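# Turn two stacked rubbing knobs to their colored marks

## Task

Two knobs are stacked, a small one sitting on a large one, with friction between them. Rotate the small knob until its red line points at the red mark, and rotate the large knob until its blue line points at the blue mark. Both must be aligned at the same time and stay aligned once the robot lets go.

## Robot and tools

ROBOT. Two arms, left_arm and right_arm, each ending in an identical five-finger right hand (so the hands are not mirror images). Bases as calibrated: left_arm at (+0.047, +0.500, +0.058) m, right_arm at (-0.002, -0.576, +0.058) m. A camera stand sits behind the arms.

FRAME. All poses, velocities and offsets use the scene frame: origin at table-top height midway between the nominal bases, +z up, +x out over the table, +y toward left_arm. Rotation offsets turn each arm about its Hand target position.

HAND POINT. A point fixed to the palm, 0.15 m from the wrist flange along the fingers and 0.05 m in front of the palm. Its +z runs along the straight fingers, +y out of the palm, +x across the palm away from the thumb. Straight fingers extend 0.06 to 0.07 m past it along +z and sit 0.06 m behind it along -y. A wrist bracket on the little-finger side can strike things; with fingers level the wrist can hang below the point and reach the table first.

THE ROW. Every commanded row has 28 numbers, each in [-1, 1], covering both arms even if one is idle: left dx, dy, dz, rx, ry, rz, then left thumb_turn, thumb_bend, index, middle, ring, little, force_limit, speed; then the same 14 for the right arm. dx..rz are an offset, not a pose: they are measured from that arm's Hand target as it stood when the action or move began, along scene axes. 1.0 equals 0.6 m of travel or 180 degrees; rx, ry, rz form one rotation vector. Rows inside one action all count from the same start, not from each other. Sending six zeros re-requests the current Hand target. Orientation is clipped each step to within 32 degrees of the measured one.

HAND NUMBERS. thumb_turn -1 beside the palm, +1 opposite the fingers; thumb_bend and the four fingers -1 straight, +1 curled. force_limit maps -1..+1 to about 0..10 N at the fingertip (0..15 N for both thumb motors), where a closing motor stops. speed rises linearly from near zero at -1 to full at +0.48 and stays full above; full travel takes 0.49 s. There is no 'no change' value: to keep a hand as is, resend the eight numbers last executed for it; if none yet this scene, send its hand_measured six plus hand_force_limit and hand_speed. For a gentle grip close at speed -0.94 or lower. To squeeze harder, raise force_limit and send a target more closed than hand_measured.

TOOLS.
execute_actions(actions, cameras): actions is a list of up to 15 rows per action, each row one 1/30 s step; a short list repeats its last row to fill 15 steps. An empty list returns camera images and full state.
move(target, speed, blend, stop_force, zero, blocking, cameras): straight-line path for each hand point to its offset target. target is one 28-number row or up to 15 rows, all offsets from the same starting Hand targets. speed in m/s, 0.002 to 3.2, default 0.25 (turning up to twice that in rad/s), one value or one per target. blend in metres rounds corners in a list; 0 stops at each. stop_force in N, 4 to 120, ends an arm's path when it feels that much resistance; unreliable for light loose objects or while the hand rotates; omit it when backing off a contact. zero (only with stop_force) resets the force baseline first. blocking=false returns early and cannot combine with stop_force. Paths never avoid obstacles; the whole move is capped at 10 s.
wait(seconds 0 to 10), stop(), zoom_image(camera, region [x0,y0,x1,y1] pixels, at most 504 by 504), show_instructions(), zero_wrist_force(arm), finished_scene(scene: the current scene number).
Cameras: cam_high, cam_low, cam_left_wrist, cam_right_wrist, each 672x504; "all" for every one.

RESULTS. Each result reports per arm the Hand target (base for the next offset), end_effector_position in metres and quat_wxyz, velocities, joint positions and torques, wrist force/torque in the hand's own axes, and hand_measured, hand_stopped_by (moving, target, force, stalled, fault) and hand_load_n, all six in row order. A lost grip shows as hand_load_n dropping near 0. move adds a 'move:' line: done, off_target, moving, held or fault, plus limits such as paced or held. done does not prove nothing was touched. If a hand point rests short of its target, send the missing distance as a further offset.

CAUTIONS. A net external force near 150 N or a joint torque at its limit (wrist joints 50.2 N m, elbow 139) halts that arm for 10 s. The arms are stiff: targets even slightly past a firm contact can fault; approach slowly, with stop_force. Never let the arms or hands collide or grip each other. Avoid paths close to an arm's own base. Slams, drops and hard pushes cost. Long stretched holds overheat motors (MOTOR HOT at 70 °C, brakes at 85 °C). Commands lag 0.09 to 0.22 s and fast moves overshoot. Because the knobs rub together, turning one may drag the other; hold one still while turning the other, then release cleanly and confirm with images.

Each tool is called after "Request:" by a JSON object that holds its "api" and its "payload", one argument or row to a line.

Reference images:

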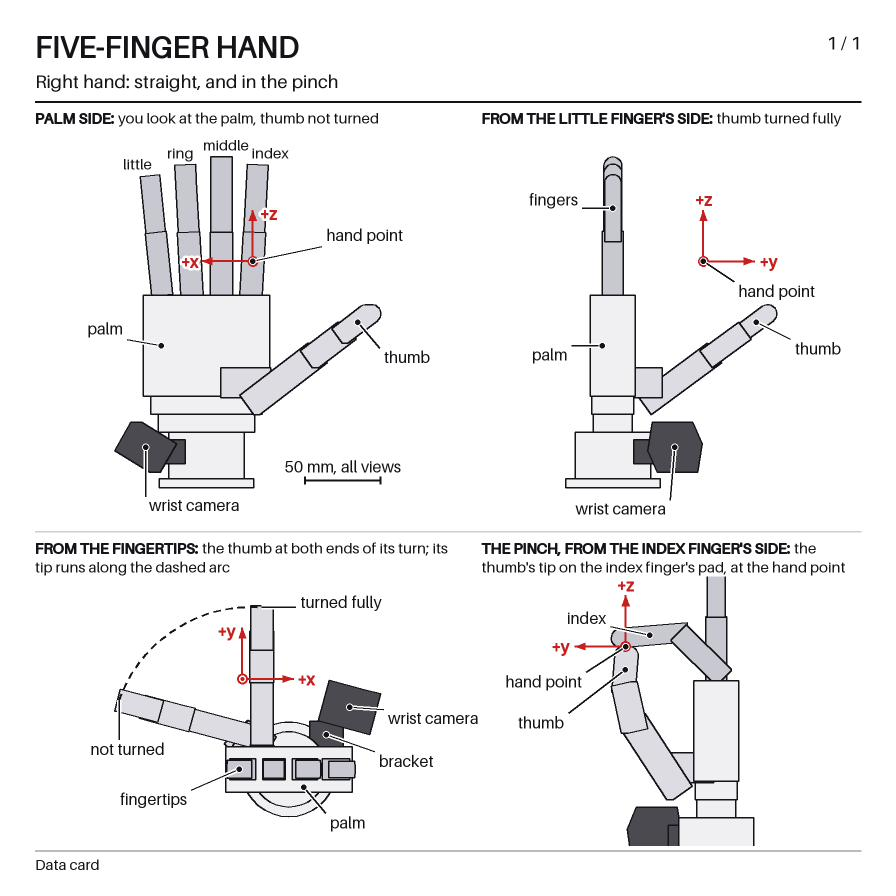

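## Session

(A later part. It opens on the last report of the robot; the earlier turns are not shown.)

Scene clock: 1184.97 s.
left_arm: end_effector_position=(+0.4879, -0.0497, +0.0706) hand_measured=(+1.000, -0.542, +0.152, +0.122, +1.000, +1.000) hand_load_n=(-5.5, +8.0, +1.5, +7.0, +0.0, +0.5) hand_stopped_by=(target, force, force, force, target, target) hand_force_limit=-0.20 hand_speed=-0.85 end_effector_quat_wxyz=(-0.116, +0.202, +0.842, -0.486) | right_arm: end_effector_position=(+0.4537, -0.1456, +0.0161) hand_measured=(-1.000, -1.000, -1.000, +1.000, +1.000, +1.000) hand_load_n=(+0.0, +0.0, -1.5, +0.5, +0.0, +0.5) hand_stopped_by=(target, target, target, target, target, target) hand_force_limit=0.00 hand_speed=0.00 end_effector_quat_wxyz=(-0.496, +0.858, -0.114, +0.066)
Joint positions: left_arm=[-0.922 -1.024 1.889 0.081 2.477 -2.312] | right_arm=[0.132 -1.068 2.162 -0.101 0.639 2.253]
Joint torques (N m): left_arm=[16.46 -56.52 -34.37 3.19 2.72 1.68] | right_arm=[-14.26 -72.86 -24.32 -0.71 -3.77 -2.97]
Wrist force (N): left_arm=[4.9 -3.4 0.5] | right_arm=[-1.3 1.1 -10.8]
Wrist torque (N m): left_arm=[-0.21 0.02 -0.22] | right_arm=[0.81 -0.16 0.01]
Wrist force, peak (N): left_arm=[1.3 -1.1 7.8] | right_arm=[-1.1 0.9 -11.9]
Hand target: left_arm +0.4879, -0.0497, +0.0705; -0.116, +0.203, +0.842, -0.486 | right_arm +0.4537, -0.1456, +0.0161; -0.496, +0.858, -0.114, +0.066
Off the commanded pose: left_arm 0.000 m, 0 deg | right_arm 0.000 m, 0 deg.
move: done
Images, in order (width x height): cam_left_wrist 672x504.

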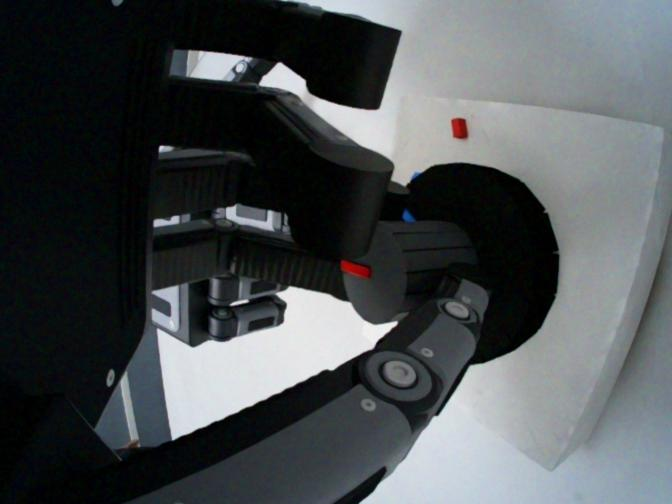

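Request:
{"api": "move", "payload": {
  "target": [
    [0,0,0,0,0,0, 1,-0.65,0.0,0.0,1,1,-0.2,0, 0,0,0,0,0,0,-1,-1,-1,1,1,1,0,0],
    [0,0,0.075,0,0,0, 1,-0.65,0.0,0.0,1,1,-0.2,0, 0,0,0,0,0,0,-1,-1,-1,1,1,1,0,0],
    [0.01167,0.01617,0.09,0,0,0.31667, 1,-0.65,0.0,0.0,1,1,-0.2,0, 0,0,0,0,0,0,-1,-1,-1,1,1,1,0,0]
  ],
  "speed": [0.1,0.1,0.3],
  "blend": [0,0.01,0],
  "cameras": ["cam_left_wrist","cam_low","cam_high"]
}}

Request:
{"api": "zoom_image", "payload": {
  "camera": "cam_left_wrist",
  "region": [410, 90, 662, 342]
}}

Request:
{"api": "zoom_image", "payload": {
  "camera": "cam_high",
  "region": [296, 140, 356, 205]
}}

Scene clock: 1204.03 s.
left_arm: end_effector_position=(+0.4949, -0.0400, +0.1245) hand_measured=(+1.000, -0.650, +0.000, +0.000, +1.000, +1.000) hand_load_n=(+0.0, +0.0, +0.0, +0.0, +0.0, +0.0) hand_stopped_by=(target, target, target, target, target, target) hand_force_limit=-0.20 hand_speed=0.00 end_effector_quat_wxyz=(+0.130, -0.224, +0.837, -0.483) | right_arm: end_effector_position=(+0.4537, -0.1456, +0.0161) hand_measured=(-1.000, -1.000, -1.000, +1.000, +1.000, +1.000) hand_load_n=(+0.0, +0.0, -1.5, +0.5, +0.0, +0.0) hand_stopped_by=(target, target, target, target, target, target) hand_force_limit=0.00 hand_speed=0.00 end_effector_quat_wxyz=(-0.496, +0.858, -0.114, +0.066)
Joint positions: left_arm=[-1.251 -1.34 2.168 -0.297 1.413 -3.232] | right_arm=[0.132 -1.068 2.162 -0.101 0.639 2.253]
Joint torques (N m): left_arm=[-17.2 -36.27 -34.45 2.17 -3.84 -2.11] | right_arm=[-14.64 -72.4 -24.48 -1.24 -3.27 -2.91]
Wrist force (N): left_arm=[-1.6 -0.6 0.5] | right_arm=[-0.8 1.2 -11.1]
Wrist torque (N m): left_arm=[-0.29 0.21 -0.02] | right_arm=[0.86 -0.13 0.04]
Wrist force, peak (N): left_arm=[4.5 -4.4 1.1] | right_arm=[-0.5 1.5 -11.4]
Hand target: left_arm +0.4949, -0.0400, +0.1245; +0.130, -0.224, +0.837, -0.483 | right_arm +0.4537, -0.1456, +0.0161; -0.496, +0.858, -0.114, +0.066
Off the commanded pose: left_arm 0.000 m, 0 deg | right_arm 0.000 m, 0 deg.
move: done
Images, in order (width x height): cam_high 672x504, cam_low 672x504, cam_left_wrist 672x504.

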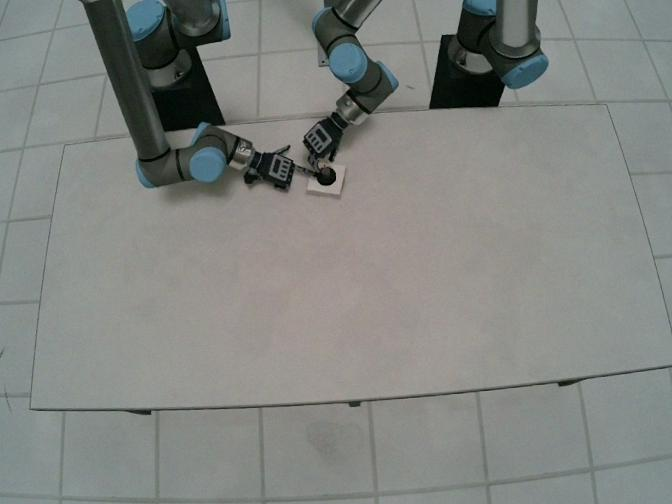

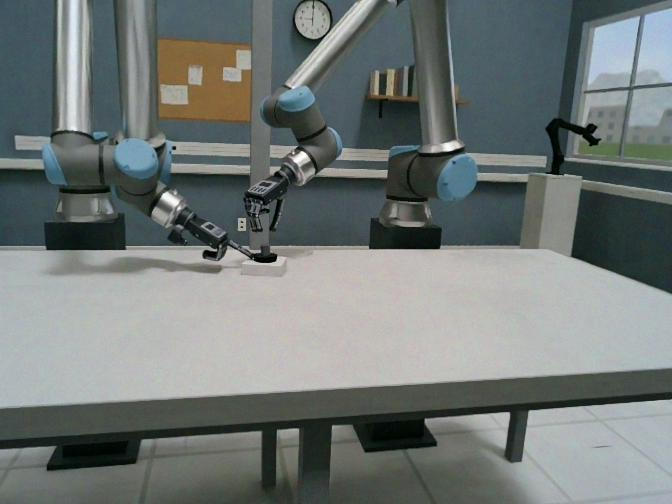

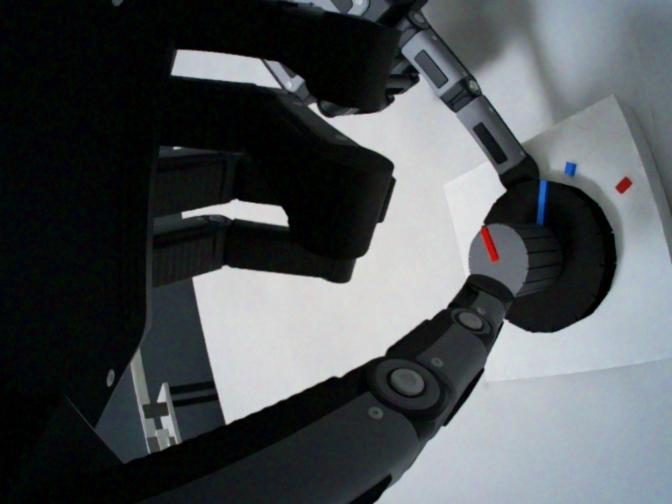

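Scaled by 2.000 from the camera's 672x504 image, which has a finer 960x720 frame.

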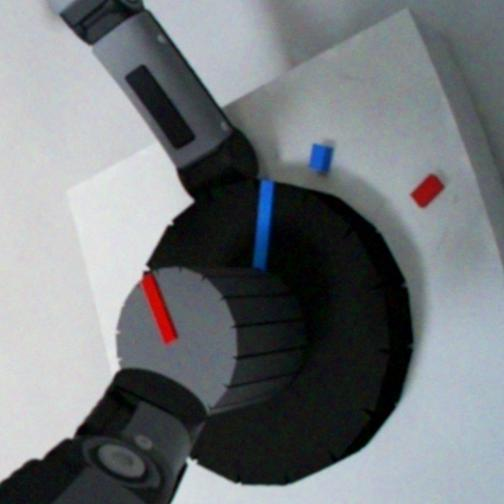

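Scaled by 7.754 from the camera's 672x504 image, which has a finer 960x720 frame.

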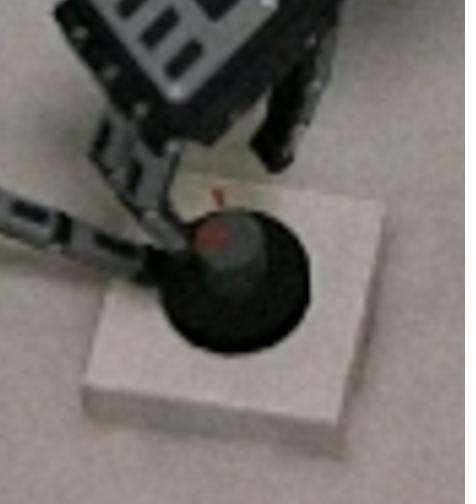

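Request:
{"api": "move", "payload": {
  "target": [
    [0,0,-0.09,0,0,0, 1,-0.65,0.0,0.0,1,1,-0.2,0, 0,0,0,0,0,0,-1,-1,-1,1,1,1,0,0],
    [0,0,-0.09,0,0,0, 1,0.25,0.4,0.4,1,1,-0.25,-0.85, 0,0,0,0,0,0,-1,-1,-1,1,1,1,0,0],
    [-0.00298,-0.0085,-0.09,0,0,-0.13889, 1,0.25,0.4,0.4,1,1,-0.25,-0.85, 0,0,0,0,0,0,-1,-1,-1,1,1,1,0,0],
    [-0.0093,-0.01493,-0.09,0,0,-0.27778, 1,0.25,0.4,0.4,1,1,-0.25,-0.85, 0,0,0,0,0,0,-1,-1,-1,1,1,1,0,0]
  ],
  "speed": [0.1,0.1,0.2,0.2],
  "blend": [0,0,0.002,0],
  "cameras": ["cam_left_wrist"]
}}

Scene clock: 1236.47 s.
left_arm: end_effector_position=(+0.4894, -0.0490, +0.0706) hand_measured=(+1.000, -0.542, +0.150, +0.122, +1.000, +1.000) hand_load_n=(-6.5, +8.0, +2.0, +6.0, +0.0, +0.0) hand_stopped_by=(target, force, force, force, target, target) hand_force_limit=-0.25 hand_speed=-0.85 end_effector_quat_wxyz=(-0.086, +0.151, +0.853, -0.492) end_effector_velocity=(+0.000, +0.000, -0.001) end_effector_angular_velocity=(+0.002, +0.001, -0.002) | right_arm: end_effector_position=(+0.4537, -0.1456, +0.0161) hand_measured=(-1.000, -1.000, -1.000, +1.000, +1.000, +1.000) hand_load_n=(+0.0, -0.5, -2.0, +0.0, +0.0, +0.0) hand_stopped_by=(target, target, target, target, target, target) hand_force_limit=0.00 hand_speed=0.00 end_effector_quat_wxyz=(-0.496, +0.858, -0.114, +0.066)
Joint positions: left_arm=[-0.946 -1.077 1.954 -0.062 2.384 -2.484] | right_arm=[0.132 -1.068 2.162 -0.101 0.639 2.253]
Joint velocities: left_arm=[0.001 0.002 -0.002 0.005 0.002 0.003] | right_arm=[within noise]
Joint torques (N m): left_arm=[15.11 -55.3 -32.38 2.27 3.43 2.52] | right_arm=[-14.99 -72.32 -24.49 -1.19 -2.67 -2.68]
Wrist force (N): left_arm=[5.0 -3.6 -0.7] | right_arm=[-0.9 1.4 -11.2]
Wrist torque (N m): left_arm=[-0.28 0.06 -0.23] | right_arm=[0.86 -0.17 0.04]
Wrist force, peak (N): left_arm=[-1.1 -0.1 11.4] | right_arm=[-1.1 0.9 -11.7]
Hand target: left_arm +0.4894, -0.0490, +0.0705; -0.087, +0.151, +0.853, -0.492 | right_arm +0.4537, -0.1456, +0.0161; -0.496, +0.858, -0.114, +0.066
Off the commanded pose: left_arm 0.000 m, 0 deg | right_arm 0.000 m, 0 deg.
move: done
Images, in order (width x height): cam_left_wrist 672x504.

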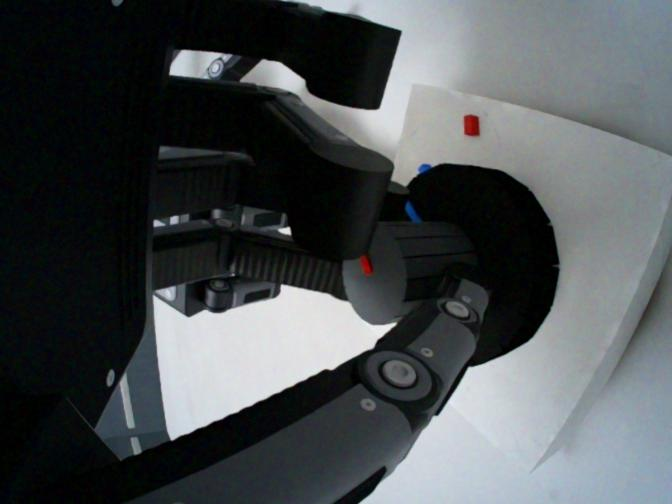

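Request:
{"api": "move", "payload": {
  "target": [
    [0,0,0,0,0,0, 1,-0.65,0.0,0.0,1,1,-0.25,0, 0,0,0,0,0,0,-1,-1,-1,1,1,1,0,0],
    [0,0,0.1,0,0,0, 1,-0.65,0.0,0.0,1,1,-0.25,0, 0,0,0,0,0,0,-1,-1,-1,1,1,1,0,0],
    [0.0127,0.0175,0.199,0.3135,0.1803,0.1604, 1,-1,-1,-1,-1,-1,-0.25,0.3, 0,0,0,0,0,0,-1,-1,-1,1,1,1,0,0]
  ],
  "speed": [0.15,0.15,0.35],
  "blend": [0,0.01,0],
  "cameras": ["cam_left_wrist","cam_low","cam_high"]
}}

Request:
{"api": "zoom_image", "payload": {
  "camera": "cam_left_wrist",
  "region": [230, 130, 450, 350]
}}

Scene clock: 1289.97 s.
left_arm: end_effector_position=(+0.4970, -0.0385, +0.1899) hand_measured=(+1.000, -1.000, -1.000, -1.000, -1.000, -1.000) hand_load_n=(+0.0, +0.0, +0.0, +0.0, +0.0, +0.0) hand_stopped_by=(target, target, target, target, target, target) hand_force_limit=-0.25 hand_speed=0.30 end_effector_quat_wxyz=(-0.250, -0.249, +0.933, -0.067) | right_arm: end_effector_position=(+0.4537, -0.1456, +0.0161) hand_measured=(-1.000, -1.000, -1.000, +1.000, +1.000, +1.000) hand_load_n=(-0.5, +0.0, -2.0, +0.0, +0.0, +0.0) hand_stopped_by=(target, target, target, target, target, target) hand_force_limit=0.00 hand_speed=0.00 end_effector_quat_wxyz=(-0.496, +0.858, -0.114, +0.066)
Joint positions: left_arm=[-0.999 -0.887 1.401 1.097 2.093 -3.06] | right_arm=[0.132 -1.068 2.162 -0.101 0.639 2.253]
Joint torques (N m): left_arm=[12.47 -75.1 -36.05 5.46 -1.2 -1.62] | right_arm=[-13.46 -72.54 -24.08 -1.04 -2.39 -2.72]
Wrist force (N): left_arm=[-2.0 0.3 0.2] | right_arm=[-0.7 1.5 -11.0]
Wrist torque (N m): left_arm=[-0.05 0.26 0.08] | right_arm=[0.86 -0.13 0.05]
Wrist force, peak (N): left_arm=[5.0 -3.9 -0.8] | right_arm=[-0.6 1.1 -11.6]
Hand target: left_arm +0.4970, -0.0385, +0.1899; -0.250, -0.249, +0.933, -0.067 | right_arm +0.4537, -0.1456, +0.0161; -0.496, +0.858, -0.114, +0.066
Off the commanded pose: left_arm 0.000 m, 0 deg | right_arm 0.000 m, 0 deg.
move: done
Images, in order (width x height): cam_high 672x504, cam_low 672x504, cam_left_wrist 672x504.

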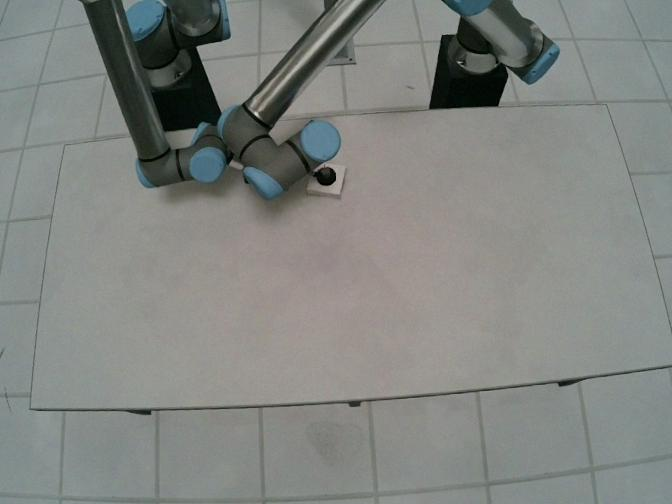

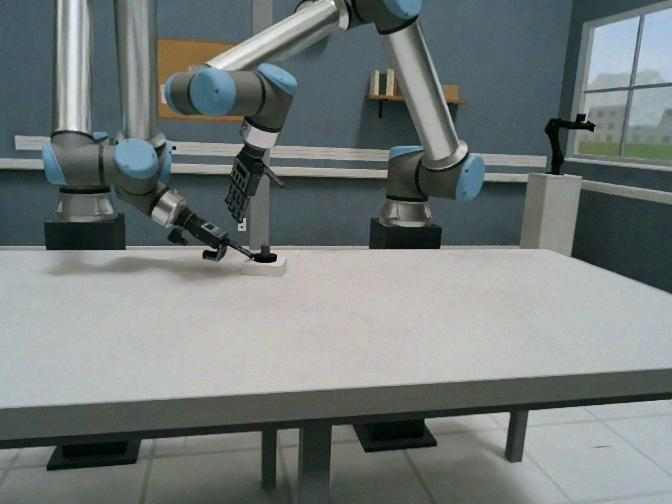

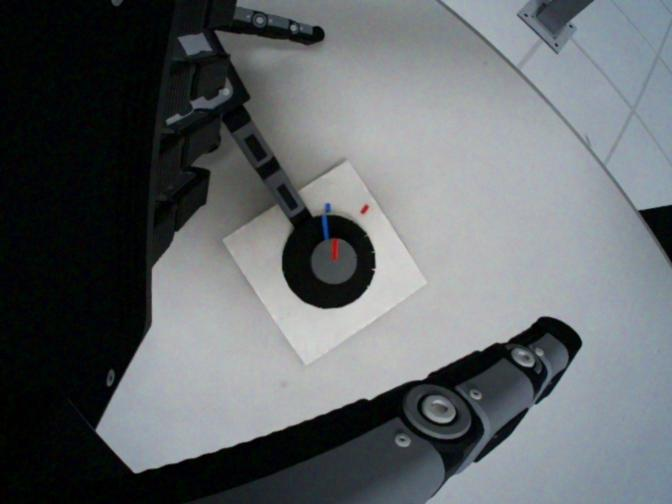

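Scaled by 2.291 from the camera's 672x504 image, which has a finer 960x720 frame.

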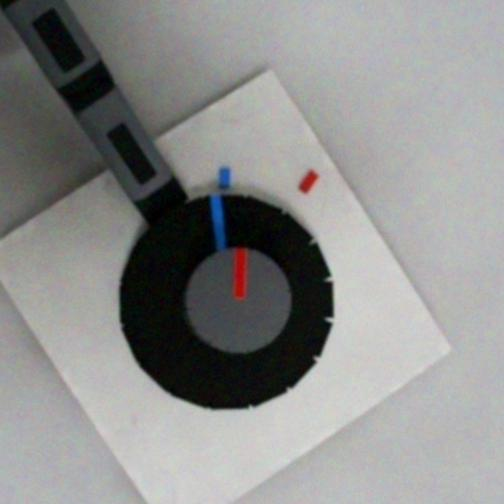

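Request:
{"api": "move", "payload": {
  "target": [
    [-0.0035,-0.0025,-0.1,-0.2063,-0.2935,0.0872, 1,-0.65,0.0,0.0,1,1,-0.25,0.3, 0,0,0,0,0,0,-1,-1,-1,1,1,1,0,0],
    [-0.0035,-0.0025,-0.1992,-0.2063,-0.2935,0.0872, 1,-0.65,0.0,0.0,1,1,-0.25,0.3, 0,0,0,0,0,0,-1,-1,-1,1,1,1,0,0],
    [-0.0035,-0.0025,-0.1992,-0.2063,-0.2935,0.0872, 1,0.25,0.4,0.4,1,1,-0.2,-0.85, 0,0,0,0,0,0,-1,-1,-1,1,1,1,0,0]
  ],
  "speed": [0.35,0.1,0.1]
}}

Request:
{"api": "move", "payload": {
  "target": [
    [-0.00225,-0.0073,0,0,0,-0.11111, 1,0.25,0.4,0.4,1,1,-0.2,-0.85, 0,0,0,0,0,0,-1,-1,-1,1,1,1,0,0],
    [-0.0065,-0.01268,0,0,0,-0.21833, 1,0.25,0.4,0.4,1,1,-0.2,-0.85, 0,0,0,0,0,0,-1,-1,-1,1,1,1,0,0]
  ],
  "speed": [0.2,0.2],
  "blend": [0.002,0],
  "cameras": ["cam_left_wrist"]
}}

Scene clock: 1328.77 s.
left_arm: end_effector_position=(+0.4949, -0.0400, +0.0704) hand_measured=(+1.000, -0.540, +0.150, +0.122, +1.000, +1.000) hand_load_n=(+0.0, +6.5, +9.0, +5.5, +0.0, +0.0) hand_stopped_by=(target, force, force, force, target, target) hand_force_limit=-0.20 hand_speed=-0.85 end_effector_quat_wxyz=(+0.130, -0.223, +0.837, -0.483) | right_arm: end_effector_position=(+0.4537, -0.1456, +0.0161) hand_measured=(-1.000, -1.000, -1.000, +1.000, +1.000, +1.000) hand_load_n=(+0.0, +0.0, -1.0, +0.0, +0.0, +0.0) hand_stopped_by=(target, target, target, target, target, target) hand_force_limit=0.00 hand_speed=0.00 end_effector_quat_wxyz=(-0.496, +0.858, -0.114, +0.066)
Joint positions: left_arm=[-1.251 -1.256 2.196 -0.409 1.413 -3.232] | right_arm=[0.132 -1.068 2.162 -0.101 0.639 2.253]
Joint torques (N m): left_arm=[14.28 -42.36 -13.4 3.38 3 1.89] | right_arm=[-14.41 -71.4 -24.03 -1.07 -1.85 -2.67]
Wrist force (N): left_arm=[-0.6 0.8 7.9] | right_arm=[-0.1 1.0 -10.8]
Wrist torque (N m): left_arm=[-0.13 0.09 -0.11] | right_arm=[0.86 -0.16 0.08]
Wrist force, peak (N): left_arm=[-0.8 -1.3 10.4] | right_arm=[-0.6 1.2 -11.5]
Hand target: left_arm +0.4949, -0.0400, +0.0704; +0.130, -0.223, +0.837, -0.483 | right_arm +0.4537, -0.1456, +0.0161; -0.496, +0.858, -0.114, +0.066
Off the commanded pose: left_arm 0.000 m, 0 deg | right_arm 0.000 m, 0 deg.
move: done

Scene clock: 1331.20 s.
left_arm: end_effector_position=(+0.4910, -0.0476, +0.0704) hand_measured=(+1.000, -0.542, +0.150, +0.122, +1.000, +1.000) hand_load_n=(-5.5, +7.5, +3.5, +5.0, +0.5, +0.0) hand_stopped_by=(target, force, force, force, target, target) hand_force_limit=-0.20 hand_speed=-0.85 end_effector_quat_wxyz=(-0.040, +0.071, +0.863, -0.498) | right_arm: end_effector_position=(+0.4537, -0.1456, +0.0161) hand_measured=(-1.000, -1.000, -1.000, +1.000, +1.000, +1.000) hand_load_n=(+0.0, +0.0, -2.0, +0.0, +0.0, +0.0) hand_stopped_by=(target, target, target, target, target, target) hand_force_limit=0.00 hand_speed=0.00 end_effector_quat_wxyz=(-0.496, +0.858, -0.114, +0.066)
Joint positions: left_arm=[-0.993 -1.145 2.042 -0.224 2.211 -2.696] | right_arm=[0.132 -1.068 2.162 -0.101 0.639 2.253]
Joint torques (N m): left_arm=[12.64 -50.23 -31.83 2.51 2.55 1.98] | right_arm=[-13.65 -71.09 -23.88 -1.22 -1.57 -2.64]
Wrist force (N): left_arm=[2.6 -2.1 -1.8] | right_arm=[-1.0 1.5 -10.8]
Wrist torque (N m): left_arm=[-0.30 0.09 -0.19] | right_arm=[0.85 -0.18 0.03]
Wrist force, peak (N): left_arm=[-1.6 -0.3 10.8] | right_arm=[-1.2 1.3 -11.5]
Hand target: left_arm +0.4910, -0.0476, +0.0704; -0.040, +0.071, +0.863, -0.498 | right_arm +0.4537, -0.1456, +0.0161; -0.496, +0.858, -0.114, +0.066
Off the commanded pose: left_arm 0.000 m, 0 deg | right_arm 0.000 m, 0 deg.
move: done
Images, in order (width x height): cam_left_wrist 672x504.

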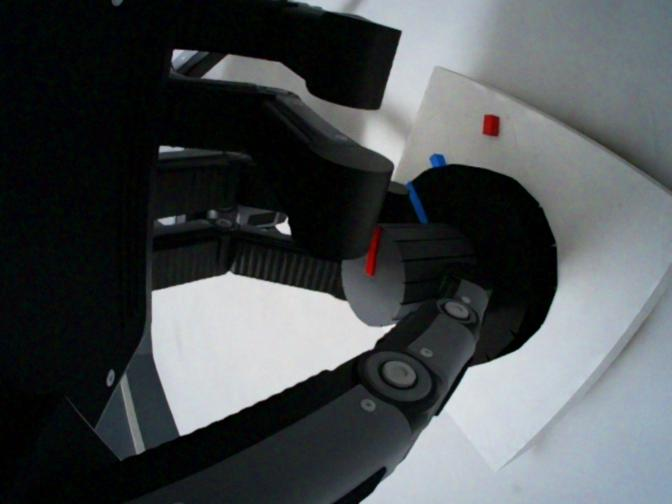

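Request:
{"api": "move", "payload": {
  "target": [
    [0,0,0,0,0,0, 1,-0.65,0.0,0.0,1,1,-0.25,0, 0,0,0,0,0,0,-1,-1,-1,1,1,1,0,0],
    [0,0,0.1,0,0,0, 1,-0.65,0.0,0.0,1,1,-0.25,0, 0,0,0,0,0,0,-1,-1,-1,1,1,1,0,0],
    [0.01,0.01517,0.1993,0.2935,0.2074,0.1076, 1,-1,-1,-1,-1,-1,-0.25,0.3, 0,0,0,0,0,0,-1,-1,-1,1,1,1,0,0]
  ],
  "speed": [0.15,0.15,0.4],
  "blend": [0,0.01,0],
  "cameras": ["cam_left_wrist"]
}}

Request:
{"api": "zoom_image", "payload": {
  "camera": "cam_left_wrist",
  "region": [240, 160, 420, 340]
}}

Scene clock: 1356.90 s.
left_arm: end_effector_position=(+0.4970, -0.0385, +0.1900) hand_measured=(+1.000, -1.000, -1.000, -1.000, -1.000, -1.000) hand_load_n=(+0.5, +0.0, +0.0, +0.0, +0.0, +0.0) hand_stopped_by=(target, target, target, target, target, target) hand_force_limit=-0.25 hand_speed=0.30 end_effector_quat_wxyz=(-0.250, -0.249, +0.933, -0.067) | right_arm: end_effector_position=(+0.4537, -0.1456, +0.0161) hand_measured=(-1.000, -1.000, -1.000, +1.000, +1.000, +1.000) hand_load_n=(-0.5, +0.0, -2.0, +0.0, +0.0, +0.0) hand_stopped_by=(target, target, target, target, target, target) hand_force_limit=0.00 hand_speed=0.00 end_effector_quat_wxyz=(-0.496, +0.858, -0.114, +0.066)
Joint positions: left_arm=[-0.999 -0.887 1.401 1.097 2.093 -3.06] | right_arm=[0.132 -1.068 2.162 -0.101 0.639 2.253]
Joint torques (N m): left_arm=[12.23 -75.68 -37.02 5.31 3.08 -1.35] | right_arm=[-15.28 -70.26 -23.59 -1.09 -1.37 -2.37]
Wrist force (N): left_arm=[-1.8 -0.2 0.1] | right_arm=[-0.8 1.3 -11.3]
Wrist torque (N m): left_arm=[-0.11 0.23 0.08] | right_arm=[0.88 -0.12 0.05]
Wrist force, peak (N): left_arm=[2.9 -3.0 -1.9] | right_arm=[-1.0 1.0 -11.6]
Hand target: left_arm +0.4970, -0.0385, +0.1900; -0.250, -0.249, +0.933, -0.067 | right_arm +0.4537, -0.1456, +0.0161; -0.496, +0.858, -0.114, +0.066
Off the commanded pose: left_arm 0.000 m, 0 deg | right_arm 0.000 m, 0 deg.
move: done
Images, in order (width x height): cam_left_wrist 672x504.

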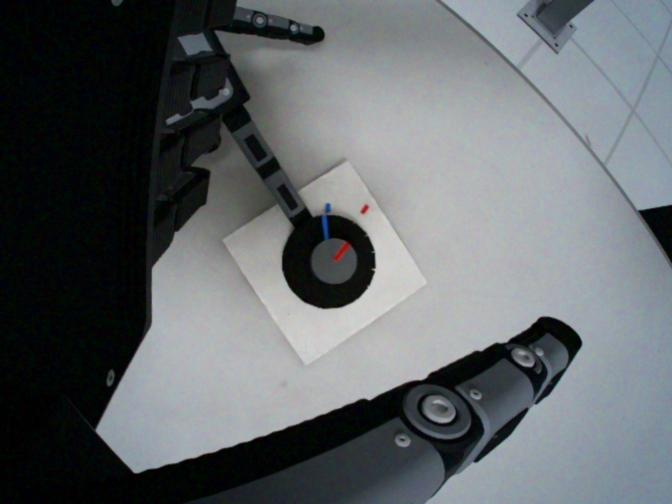

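Scaled by 2.800 from the camera's 672x504 image, which has a finer 960x720 frame.

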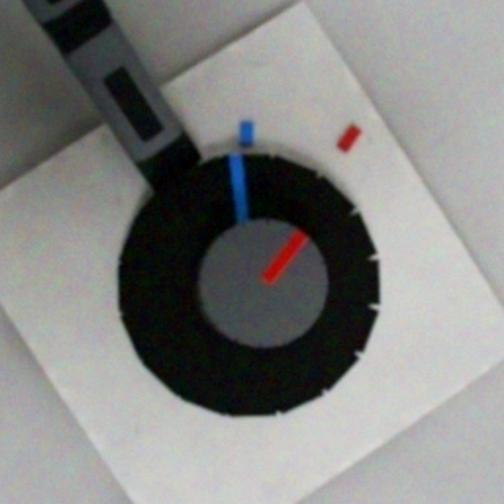

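Request:
{"api": "move", "payload": {
  "target": [
    [-0.0035,-0.0025,-0.1,-0.2063,-0.2935,0.0872, 1,-0.65,0.0,0.0,1,1,-0.25,0.3, 0,0,0,0,0,0,-1,-1,-1,1,1,1,0,0],
    [-0.0035,-0.0025,-0.1992,-0.2063,-0.2935,0.0872, 1,-0.65,0.0,0.0,1,1,-0.25,0.3, 0,0,0,0,0,0,-1,-1,-1,1,1,1,0,0],
    [-0.0035,-0.0025,-0.1992,-0.2063,-0.2935,0.0872, 1,0.25,0.4,0.4,1,1,-0.2,-0.85, 0,0,0,0,0,0,-1,-1,-1,1,1,1,0,0]
  ],
  "speed": [0.35,0.1,0.1]
}}

Request:
{"api": "move", "payload": {
  "target": [
    [0.0001,0.00373,0,0,0,0.05722, 1,0.25,0.4,0.4,1,1,-0.2,-0.85, 0,0,0,0,0,0,-1,-1,-1,1,1,1,0,0],
    [0.0001,0.00373,0,0,0,0.05722, 1,-0.65,0,0,1,1,-0.2,0, 0,0,0,0,0,0,-1,-1,-1,1,1,1,0,0],
    [0.0001,0.00373,0,0,0,0.05722, 1,0.25,0.4,0.4,1,1,-0.2,-0.85, 0,0,0,0,0,0,-1,-1,-1,1,1,1,0,0],
    [0.0001,0.00373,0,0,0,0.05722, 1,0.25,0.4,0.4,1,1,-0.2,-0.85, -0.0259,-0.0966,0,0,0,0,-1,-1,-1,1,1,1,0,0],
    [0.0001,0.0005,0,0,0,0.00722, 1,0.25,0.4,0.4,1,1,-0.2,-0.85, -0.0259,-0.0966,0,0,0,0,-1,-1,-1,1,1,1,0,0]
  ],
  "speed": [0.15,0.15,0.15,0.15,0.15],
  "cameras": ["cam_left_wrist"]
}}

Scene clock: 1401.23 s.
left_arm: end_effector_position=(+0.4949, -0.0400, +0.0705) hand_measured=(+1.000, -0.540, +0.150, +0.122, +1.000, +1.000) hand_load_n=(+0.5, +6.5, +7.5, +5.5, +0.0, +0.0) hand_stopped_by=(target, force, force, force, target, target) hand_force_limit=-0.20 hand_speed=-0.85 end_effector_quat_wxyz=(+0.130, -0.223, +0.837, -0.483) | right_arm: end_effector_position=(+0.4537, -0.1456, +0.0161) hand_measured=(-1.000, -1.000, -1.000, +1.000, +1.000, +1.000) hand_load_n=(+0.0, +0.0, -1.5, +0.0, +0.0, +0.0) hand_stopped_by=(target, target, target, target, target, target) hand_force_limit=0.00 hand_speed=0.00 end_effector_quat_wxyz=(-0.496, +0.858, -0.114, +0.066)
Joint positions: left_arm=[-1.251 -1.256 2.196 -0.409 1.413 -3.232] | right_arm=[0.132 -1.068 2.162 -0.101 0.639 2.253]
Joint torques (N m): left_arm=[13.81 -42.61 -12.27 2.94 2.92 1.98] | right_arm=[-14.16 -69.44 -23.52 -1.26 -0.88 -2.16]
Wrist force (N): left_arm=[-0.1 0.8 7.5] | right_arm=[-0.5 1.2 -10.9]
Wrist torque (N m): left_arm=[-0.12 0.04 -0.09] | right_arm=[0.89 -0.13 0.07]
Wrist force, peak (N): left_arm=[-0.5 -2.1 9.6] | right_arm=[-0.7 1.3 -11.5]
Hand target: left_arm +0.4949, -0.0400, +0.0705; +0.130, -0.223, +0.837, -0.483 | right_arm +0.4537, -0.1456, +0.0161; -0.496, +0.858, -0.114, +0.066
Off the commanded pose: left_arm 0.000 m, 0 deg | right_arm 0.000 m, 0 deg.
move: done

Scene clock: 1405.90 s.
left_arm: end_effector_position=(+0.4949, -0.0396, +0.0705) hand_measured=(+1.000, -0.540, +0.150, +0.122, +1.000, +1.000) hand_load_n=(-2.5, +5.0, +8.0, +5.5, +0.0, +0.0) hand_stopped_by=(target, force, force, force, target, target) hand_force_limit=-0.20 hand_speed=-0.85 end_effector_quat_wxyz=(+0.135, -0.233, +0.834, -0.481) | right_arm: end_effector_position=(+0.4382, -0.2036, +0.0161) hand_measured=(-1.000, -1.000, -1.000, +1.000, +1.000, +1.000) hand_load_n=(+0.0, +0.0, +0.0, +0.0, +0.0, +0.0) hand_stopped_by=(target, target, target, target, target, target) hand_force_limit=0.00 hand_speed=0.00 end_effector_quat_wxyz=(-0.496, +0.858, -0.114, +0.066)
Joint positions: left_arm=[-1.26 -1.256 2.196 -0.406 1.385 -3.248] | right_arm=[0.001 -1.064 2.225 -0.001 0.577 2.051]
Joint torques (N m): left_arm=[12.63 -45.98 -25.83 0.61 3.12 1.47] | right_arm=[-17.24 -39.02 -8.5 6.76 -4.43 -3.19]
Wrist force (N): left_arm=[0.7 -3.7 6.1] | right_arm=[-0.3 -0.1 0.6]
Wrist torque (N m): left_arm=[-0.21 0.08 -0.19] | right_arm=[0.19 -0.16 0.13]
Wrist force, peak (N): left_arm=[-0.2 -0.4 10.4] | right_arm=[0.8 1.3 -11.3]
Hand target: left_arm +0.4949, -0.0397, +0.0705; +0.135, -0.233, +0.834, -0.481 | right_arm +0.4382, -0.2036, +0.0161; -0.496, +0.858, -0.114, +0.066
Off the commanded pose: left_arm 0.000 m, 0 deg | right_arm 0.000 m, 0 deg.
move: done
Images, in order (width x height): cam_left_wrist 672x504.

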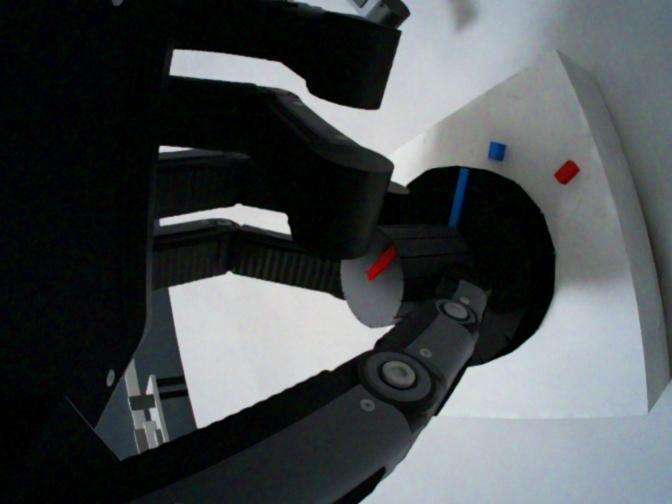

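Request:
{"api": "move", "payload": {
  "target": [
    [0,0,0,0,0,0, 1,-0.65,0.0,0.0,1,1,-0.25,0, 0,0,0,0,0,0,-1,-1,-1,1,1,1,0,0],
    [0,0,0.1,0,0,0, 1,-0.65,0.0,0.0,1,1,-0.25,0, 0,0,0,0,0,0,-1,-1,-1,1,1,1,0,0],
    [0.0035,0.002,0.1992,0.2031,0.2960,-0.0936, 1,-1,-1,-1,-1,-1,-0.25,0.3, 0,0,0,0,0,0,-1,-1,-1,1,1,1,0,0]
  ],
  "speed": [0.15,0.15,0.4],
  "blend": [0,0.01,0],
  "cameras": ["cam_left_wrist"]
}}

Request:
{"api": "zoom_image", "payload": {
  "camera": "cam_left_wrist",
  "region": [240, 160, 420, 340]
}}

Scene clock: 1421.77 s.
left_arm: end_effector_position=(+0.4971, -0.0385, +0.1900) hand_measured=(+1.000, -1.000, -1.000, -1.000, -1.000, -1.000) hand_load_n=(+0.0, +0.0, +0.0, +0.0, +0.0, +0.0) hand_stopped_by=(target, target, target, target, target, target) hand_force_limit=-0.25 hand_speed=0.30 end_effector_quat_wxyz=(-0.250, -0.249, +0.933, -0.067) | right_arm: end_effector_position=(+0.4382, -0.2036, +0.0161) hand_measured=(-1.000, -1.000, -1.000, +1.000, +1.000, +1.000) hand_load_n=(+0.0, +0.0, +0.0, +0.0, +0.0, +0.0) hand_stopped_by=(target, target, target, target, target, target) hand_force_limit=0.00 hand_speed=0.00 end_effector_quat_wxyz=(-0.496, +0.858, -0.114, +0.066)
Joint positions: left_arm=[-0.999 -0.887 1.401 1.097 2.093 -3.06] | right_arm=[0.001 -1.064 2.225 -0.001 0.577 2.051]
Joint torques (N m): left_arm=[12.5 -74.99 -35.92 5.57 3.3 2.08] | right_arm=[-18.24 -40.03 -19.83 6.51 -4.21 -3.21]
Wrist force (N): left_arm=[-2.1 -0.2 0.3] | right_arm=[-0.2 0.3 0.8]
Wrist torque (N m): left_arm=[-0.12 0.27 -0.06] | right_arm=[0.24 -0.18 0.15]
Wrist force, peak (N): left_arm=[0.7 -3.2 6.1] | right_arm=[0.2 0.4 0.9]
Hand target: left_arm +0.4970, -0.0385, +0.1900; -0.250, -0.249, +0.933, -0.067 | right_arm +0.4382, -0.2036, +0.0161; -0.496, +0.858, -0.114, +0.066
Off the commanded pose: left_arm 0.000 m, 0 deg | right_arm 0.000 m, 0 deg.
move: done
Images, in order (width x height): cam_left_wrist 672x504.

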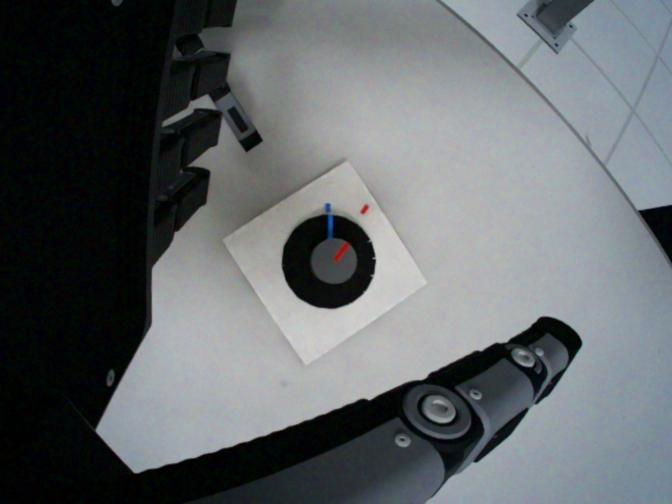

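Scaled by 2.800 from the camera's 672x504 image, which has a finer 960x720 frame.

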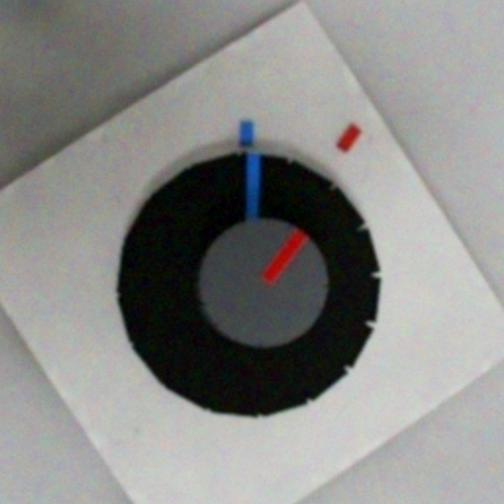

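Request:
{"api": "zoom_image", "payload": {
  "camera": "cam_left_wrist",
  "region": [295, 195, 385, 285]
}}

Scaled by 5.600 from the camera's 672x504 image, which has a finer 960x720 frame.

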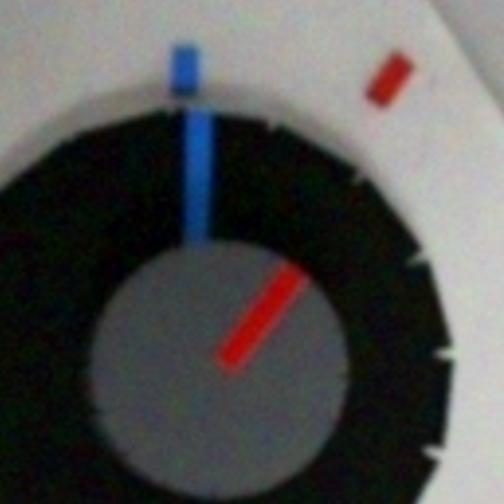

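Request:
{"api": "move", "payload": {
  "target": [
    [-0.0035,-0.0025,-0.1,-0.2063,-0.2935,0.0872, 1,-0.65,0.0,0.0,1,1,-0.25,0.3, 0.0224,0.0837,0,0,0,0,-1,-1,-1,1,1,1,0,0],
    [-0.0035,-0.0025,-0.1992,-0.2063,-0.2935,0.0872, 1,-0.65,0.0,0.0,1,1,-0.25,0.3, 0.0259,0.0966,0,0,0,0,-1,-1,-1,1,1,1,0,0],
    [-0.0035,-0.0025,-0.1992,-0.2063,-0.2935,0.0872, 1,0.25,0.4,0.4,1,1,-0.2,-0.85, 0.0259,0.0966,0,0,0,0,-1,-1,-1,1,1,1,0,0]
  ],
  "speed": [0.35,0.08,0.1]
}}

Request:
{"api": "move", "payload": {
  "target": [
    [0.0001,0.0016,0,0,0,0.025, 1,0.25,0.4,0.4,1,1,-0.2,-0.85, 0,0,0,0,0,0,-1,-1,-1,1,1,1,0,0],
    [0.0001,0.0016,0,0,0,0.025, 1,-0.65,0,0,1,1,-0.2,0, 0,0,0,0,0,0,-1,-1,-1,1,1,1,0,0],
    [0.0001,0.0016,0.1,0,0,0.025, 1,-0.65,0,0,1,1,-0.2,0, -0.0259,-0.0966,0,0,0,0,-1,-1,-1,1,1,1,0,0],
    [0.0035,0.0025,0.1992,0.1951,0.3020,-0.1095, 1,-1,-1,-1,-1,-1,-0.2,0.3, -0.0259,-0.0966,0,0,0,0,-1,-1,-1,1,1,1,0,0]
  ],
  "speed": [0.1,0.15,0.15,0.4],
  "cameras": ["cam_left_wrist"]
}}

Request:
{"api": "zoom_image", "payload": {
  "camera": "cam_left_wrist",
  "region": [295, 195, 385, 285]
}}

Request:
{"api": "zoom_image", "payload": {
  "camera": "cam_left_wrist",
  "region": [240, 160, 420, 340]
}}

Scene clock: 1498.80 s.
left_arm: end_effector_position=(+0.4950, -0.0400, +0.0705) hand_measured=(+1.000, -0.540, +0.150, +0.122, +1.000, +1.000) hand_load_n=(+0.0, +6.5, +7.0, +5.5, +0.0, +0.0) hand_stopped_by=(target, force, force, force, target, target) hand_force_limit=-0.20 hand_speed=-0.85 end_effector_quat_wxyz=(+0.130, -0.224, +0.837, -0.483) | right_arm: end_effector_position=(+0.4537, -0.1456, +0.0161) hand_measured=(-1.000, -1.000, -1.000, +1.000, +1.000, +1.000) hand_load_n=(+0.0, +0.0, -1.0, +0.0, +0.0, +0.0) hand_stopped_by=(target, target, target, target, target, target) hand_force_limit=0.00 hand_speed=0.00 end_effector_quat_wxyz=(-0.496, +0.858, -0.114, +0.066)
Joint positions: left_arm=[-1.251 -1.256 2.196 -0.409 1.413 -3.232] | right_arm=[0.132 -1.068 2.162 -0.101 0.639 2.253]
Joint torques (N m): left_arm=[13.28 -41.81 -12.5 3.21 3.04 2.09] | right_arm=[20.6 -40.7 -26.96 -1.47 0.65 2.64]
Wrist force (N): left_arm=[-0.1 0.9 7.0] | right_arm=[-0.6 0.6 -7.6]
Wrist torque (N m): left_arm=[-0.10 0.06 -0.10] | right_arm=[0.66 -0.14 -0.16]
Wrist force, peak (N): left_arm=[-0.2 -2.0 9.2] | right_arm=[-0.9 0.6 -7.9]
Hand target: left_arm +0.4949, -0.0400, +0.0705; +0.130, -0.224, +0.837, -0.483 | right_arm +0.4537, -0.1456, +0.0161; -0.496, +0.858, -0.114, +0.066
Off the commanded pose: left_arm 0.000 m, 0 deg | right_arm 0.000 m, 0 deg.
move: done

Scene clock: 1504.53 s.
left_arm: end_effector_position=(+0.4971, -0.0385, +0.1900) hand_measured=(+1.000, -1.000, -1.000, -1.000, -1.000, -1.000) hand_load_n=(+0.5, +0.0, +0.0, +0.0, +0.0, +0.0) hand_stopped_by=(target, target, target, target, target, target) hand_force_limit=-0.20 hand_speed=0.30 end_effector_quat_wxyz=(-0.280, -0.228, +0.929, -0.080) | right_arm: end_effector_position=(+0.4382, -0.2036, +0.0161) hand_measured=(-1.000, -1.000, -1.000, +1.000, +1.000, +1.000) hand_load_n=(-0.5, +0.0, +0.0, +0.0, +0.5, +0.0) hand_stopped_by=(target, target, target, target, target, target) hand_force_limit=0.00 hand_speed=0.00 end_effector_quat_wxyz=(-0.496, +0.858, -0.114, +0.066)
Joint positions: left_arm=[-0.98 -0.874 1.397 1.109 2.16 -2.993] | right_arm=[0.001 -1.064 2.225 -0.001 0.577 2.051]
Joint torques (N m): left_arm=[12.94 -75.54 -35.15 5.3 3.37 2.22] | right_arm=[-17.46 -39.1 -17.75 6.65 -4.39 -3.3]
Wrist force (N): left_arm=[-1.7 -0.6 0.2] | right_arm=[0.2 0.2 0.3]
Wrist torque (N m): left_arm=[-0.20 0.22 -0.03] | right_arm=[0.26 -0.22 0.17]
Wrist force, peak (N): left_arm=[1.2 -2.2 8.8] | right_arm=[0.2 1.1 -8.1]
Hand target: left_arm +0.4970, -0.0385, +0.1900; -0.280, -0.228, +0.929, -0.080 | right_arm +0.4382, -0.2036, +0.0161; -0.496, +0.858, -0.114, +0.066
Off the commanded pose: left_arm 0.000 m, 0 deg | right_arm 0.000 m, 0 deg.
move: done
Images, in order (width x height): cam_left_wrist 672x504.

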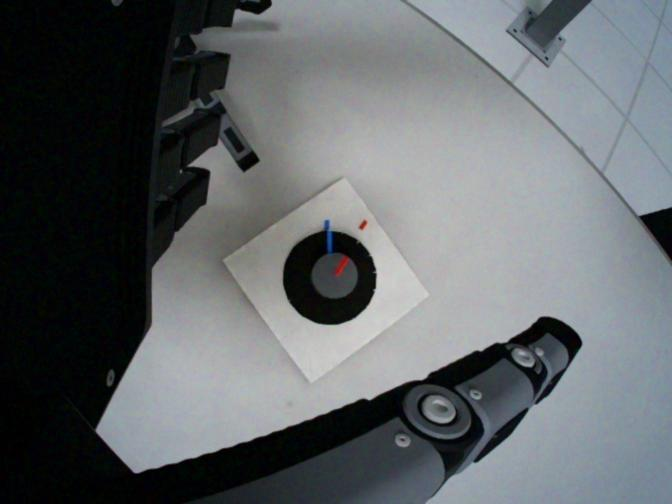

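Scaled by 5.600 from the camera's 672x504 image, which has a finer 960x720 frame.

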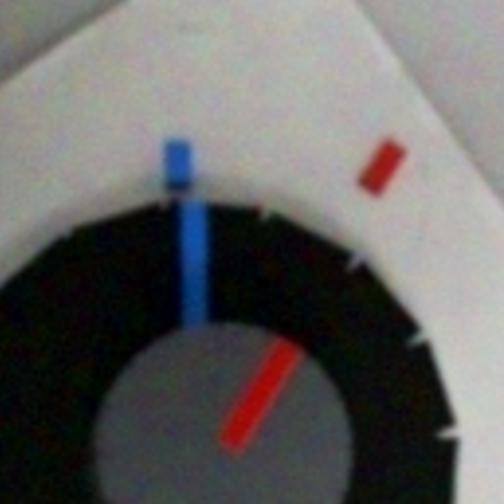

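Scaled by 2.800 from the camera's 672x504 image, which has a finer 960x720 frame.

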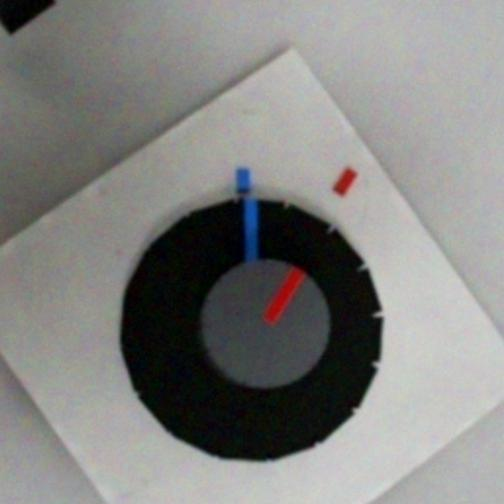

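Request:
{"api": "move", "payload": {
  "target": [
    [-0.0035,-0.0025,-0.1,-0.1951,-0.3020,0.1095, 1,-0.65,0.0,0.0,1,1,-0.25,0.3, 0.0224,0.0837,0,0,0,0,-1,-1,-1,1,1,1,0,0],
    [-0.0035,-0.0025,-0.1992,-0.1951,-0.3020,0.1095, 1,-0.65,0.0,0.0,1,1,-0.25,0.3, 0.0259,0.0966,0,0,0,0,-1,-1,-1,1,1,1,0,0],
    [-0.0035,-0.0025,-0.1992,-0.1951,-0.3020,0.1095, 1,0.25,0.4,0.4,1,1,-0.2,-0.85, 0.0259,0.0966,0,0,0,0,-1,-1,-1,1,1,1,0,0]
  ],
  "speed": [0.35,0.08,0.1]
}}

Request:
{"api": "move", "payload": {
  "target": [
    [-0.00013,-0.00093,0,0,0,-0.01444, 1,0.25,0.4,0.4,1,1,-0.2,-0.85, 0,0,0,0,0,0,-1,-1,-1,1,1,1,0,0],
    [-0.00013,-0.00093,0,0,0,-0.01444, 1,-0.65,0,0,1,1,-0.2,0, 0,0,0,0,0,0,-1,-1,-1,1,1,1,0,0],
    [-0.00013,-0.00093,0.1,0,0,-0.01444, 1,-0.65,0,0,1,1,-0.2,0, -0.0259,-0.0966,0,0,0,0,-1,-1,-1,1,1,1,0,0],
    [0.0035,0.0025,0.1992,0.2063,0.2935,-0.0872, 1,-1,-1,-1,-1,-1,-0.2,0.3, -0.0259,-0.0966,0,0,0,0,-1,-1,-1,1,1,1,0,0]
  ],
  "speed": [0.1,0.15,0.15,0.4],
  "cameras": ["cam_left_wrist"]
}}

Request:
{"api": "zoom_image", "payload": {
  "camera": "cam_left_wrist",
  "region": [295, 195, 385, 285]
}}

Request:
{"api": "zoom_image", "payload": {
  "camera": "cam_left_wrist",
  "region": [240, 160, 420, 340]
}}

Scene clock: 1547.17 s.
left_arm: end_effector_position=(+0.4950, -0.0400, +0.0705) hand_measured=(+1.000, -0.540, +0.150, +0.122, +1.000, +1.000) hand_load_n=(+0.0, +6.5, +7.5, +5.5, +0.0, +0.0) hand_stopped_by=(target, force, force, force, target, target) hand_force_limit=-0.20 hand_speed=-0.85 end_effector_quat_wxyz=(+0.130, -0.224, +0.837, -0.483) | right_arm: end_effector_position=(+0.4537, -0.1456, +0.0161) hand_measured=(-1.000, -1.000, -1.000, +1.000, +1.000, +1.000) hand_load_n=(+0.0, +0.0, -1.0, +0.0, +0.0, +0.0) hand_stopped_by=(target, target, target, target, target, target) hand_force_limit=0.00 hand_speed=0.00 end_effector_quat_wxyz=(-0.496, +0.858, -0.114, +0.066)
Joint positions: left_arm=[-1.251 -1.256 2.196 -0.409 1.413 -3.232] | right_arm=[0.132 -1.068 2.162 -0.101 0.639 2.253]
Joint torques (N m): left_arm=[11.58 -41.43 -13.37 3.28 3.15 1.83] | right_arm=[19.88 -40.96 -27.37 -1.69 0.67 2.64]
Wrist force (N): left_arm=[-1.2 0.6 7.7] | right_arm=[-0.9 0.8 -7.7]
Wrist torque (N m): left_arm=[-0.16 0.13 -0.13] | right_arm=[0.69 -0.10 -0.18]
Wrist force, peak (N): left_arm=[-1.1 -1.7 9.5] | right_arm=[-0.5 0.5 -8.0]
Hand target: left_arm +0.4949, -0.0400, +0.0705; +0.130, -0.224, +0.837, -0.483 | right_arm +0.4537, -0.1456, +0.0161; -0.496, +0.858, -0.114, +0.066
Off the commanded pose: left_arm 0.000 m, 0 deg | right_arm 0.000 m, 0 deg.
move: done

Scene clock: 1552.73 s.
left_arm: end_effector_position=(+0.4971, -0.0385, +0.1900) hand_measured=(+1.000, -1.000, -1.000, -1.000, -1.000, -1.000) hand_load_n=(+0.0, +0.0, +0.0, +0.0, +0.0, -0.5) hand_stopped_by=(target, target, target, target, target, target) hand_force_limit=-0.20 hand_speed=0.30 end_effector_quat_wxyz=(-0.250, -0.249, +0.933, -0.067) | right_arm: end_effector_position=(+0.4382, -0.2036, +0.0161) hand_measured=(-1.000, -1.000, -1.000, +1.000, +1.000, +1.000) hand_load_n=(-0.5, +0.0, +0.0, +0.0, +0.0, +0.0) hand_stopped_by=(target, target, target, target, target, target) hand_force_limit=0.00 hand_speed=0.00 end_effector_quat_wxyz=(-0.496, +0.858, -0.114, +0.066)
Joint positions: left_arm=[-0.999 -0.887 1.401 1.097 2.093 -3.06] | right_arm=[0.001 -1.064 2.225 -0.001 0.577 2.051]
Joint torques (N m): left_arm=[12.43 -76.45 -35.77 5.33 3.51 2.01] | right_arm=[-17.85 -39.44 -18.03 6.53 -4.23 -3.29]
Wrist force (N): left_arm=[-1.8 -0.2 0.2] | right_arm=[0.1 0.1 0.5]
Wrist torque (N m): left_arm=[-0.12 0.23 -0.05] | right_arm=[0.24 -0.21 0.16]
Wrist force, peak (N): left_arm=[-1.5 -3.0 8.3] | right_arm=[-0.8 0.6 -8.1]
Hand target: left_arm +0.4970, -0.0385, +0.1900; -0.250, -0.249, +0.933, -0.067 | right_arm +0.4382, -0.2036, +0.0161; -0.496, +0.858, -0.114, +0.066
Off the commanded pose: left_arm 0.000 m, 0 deg | right_arm 0.000 m, 0 deg.
move: done
Images, in order (width x height): cam_left_wrist 672x504.

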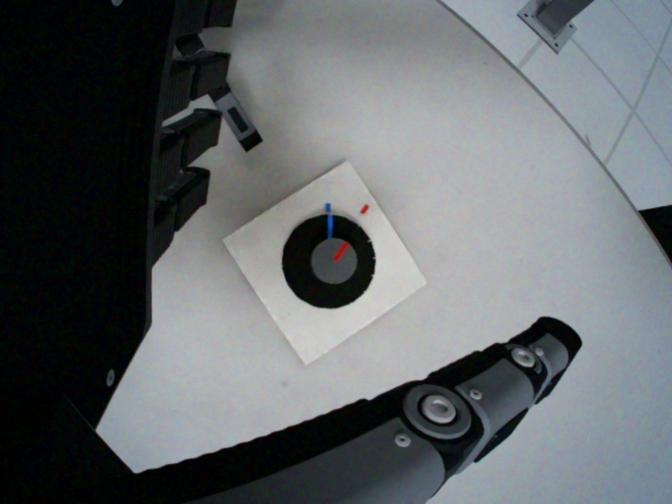

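Scaled by 5.600 from the camera's 672x504 image, which has a finer 960x720 frame.

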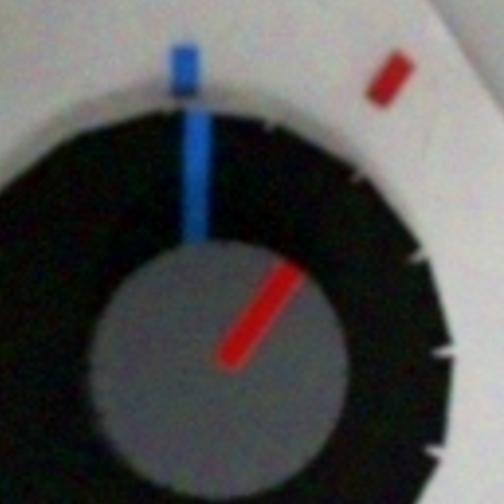

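Scaled by 2.800 from the camera's 672x504 image, which has a finer 960x720 frame.

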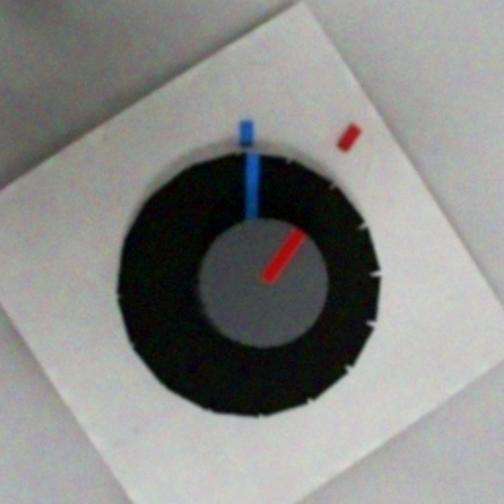

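Request:
{"api": "finished_scene", "payload": {
  "scene": 1
}}

The scene is finished: the task was done.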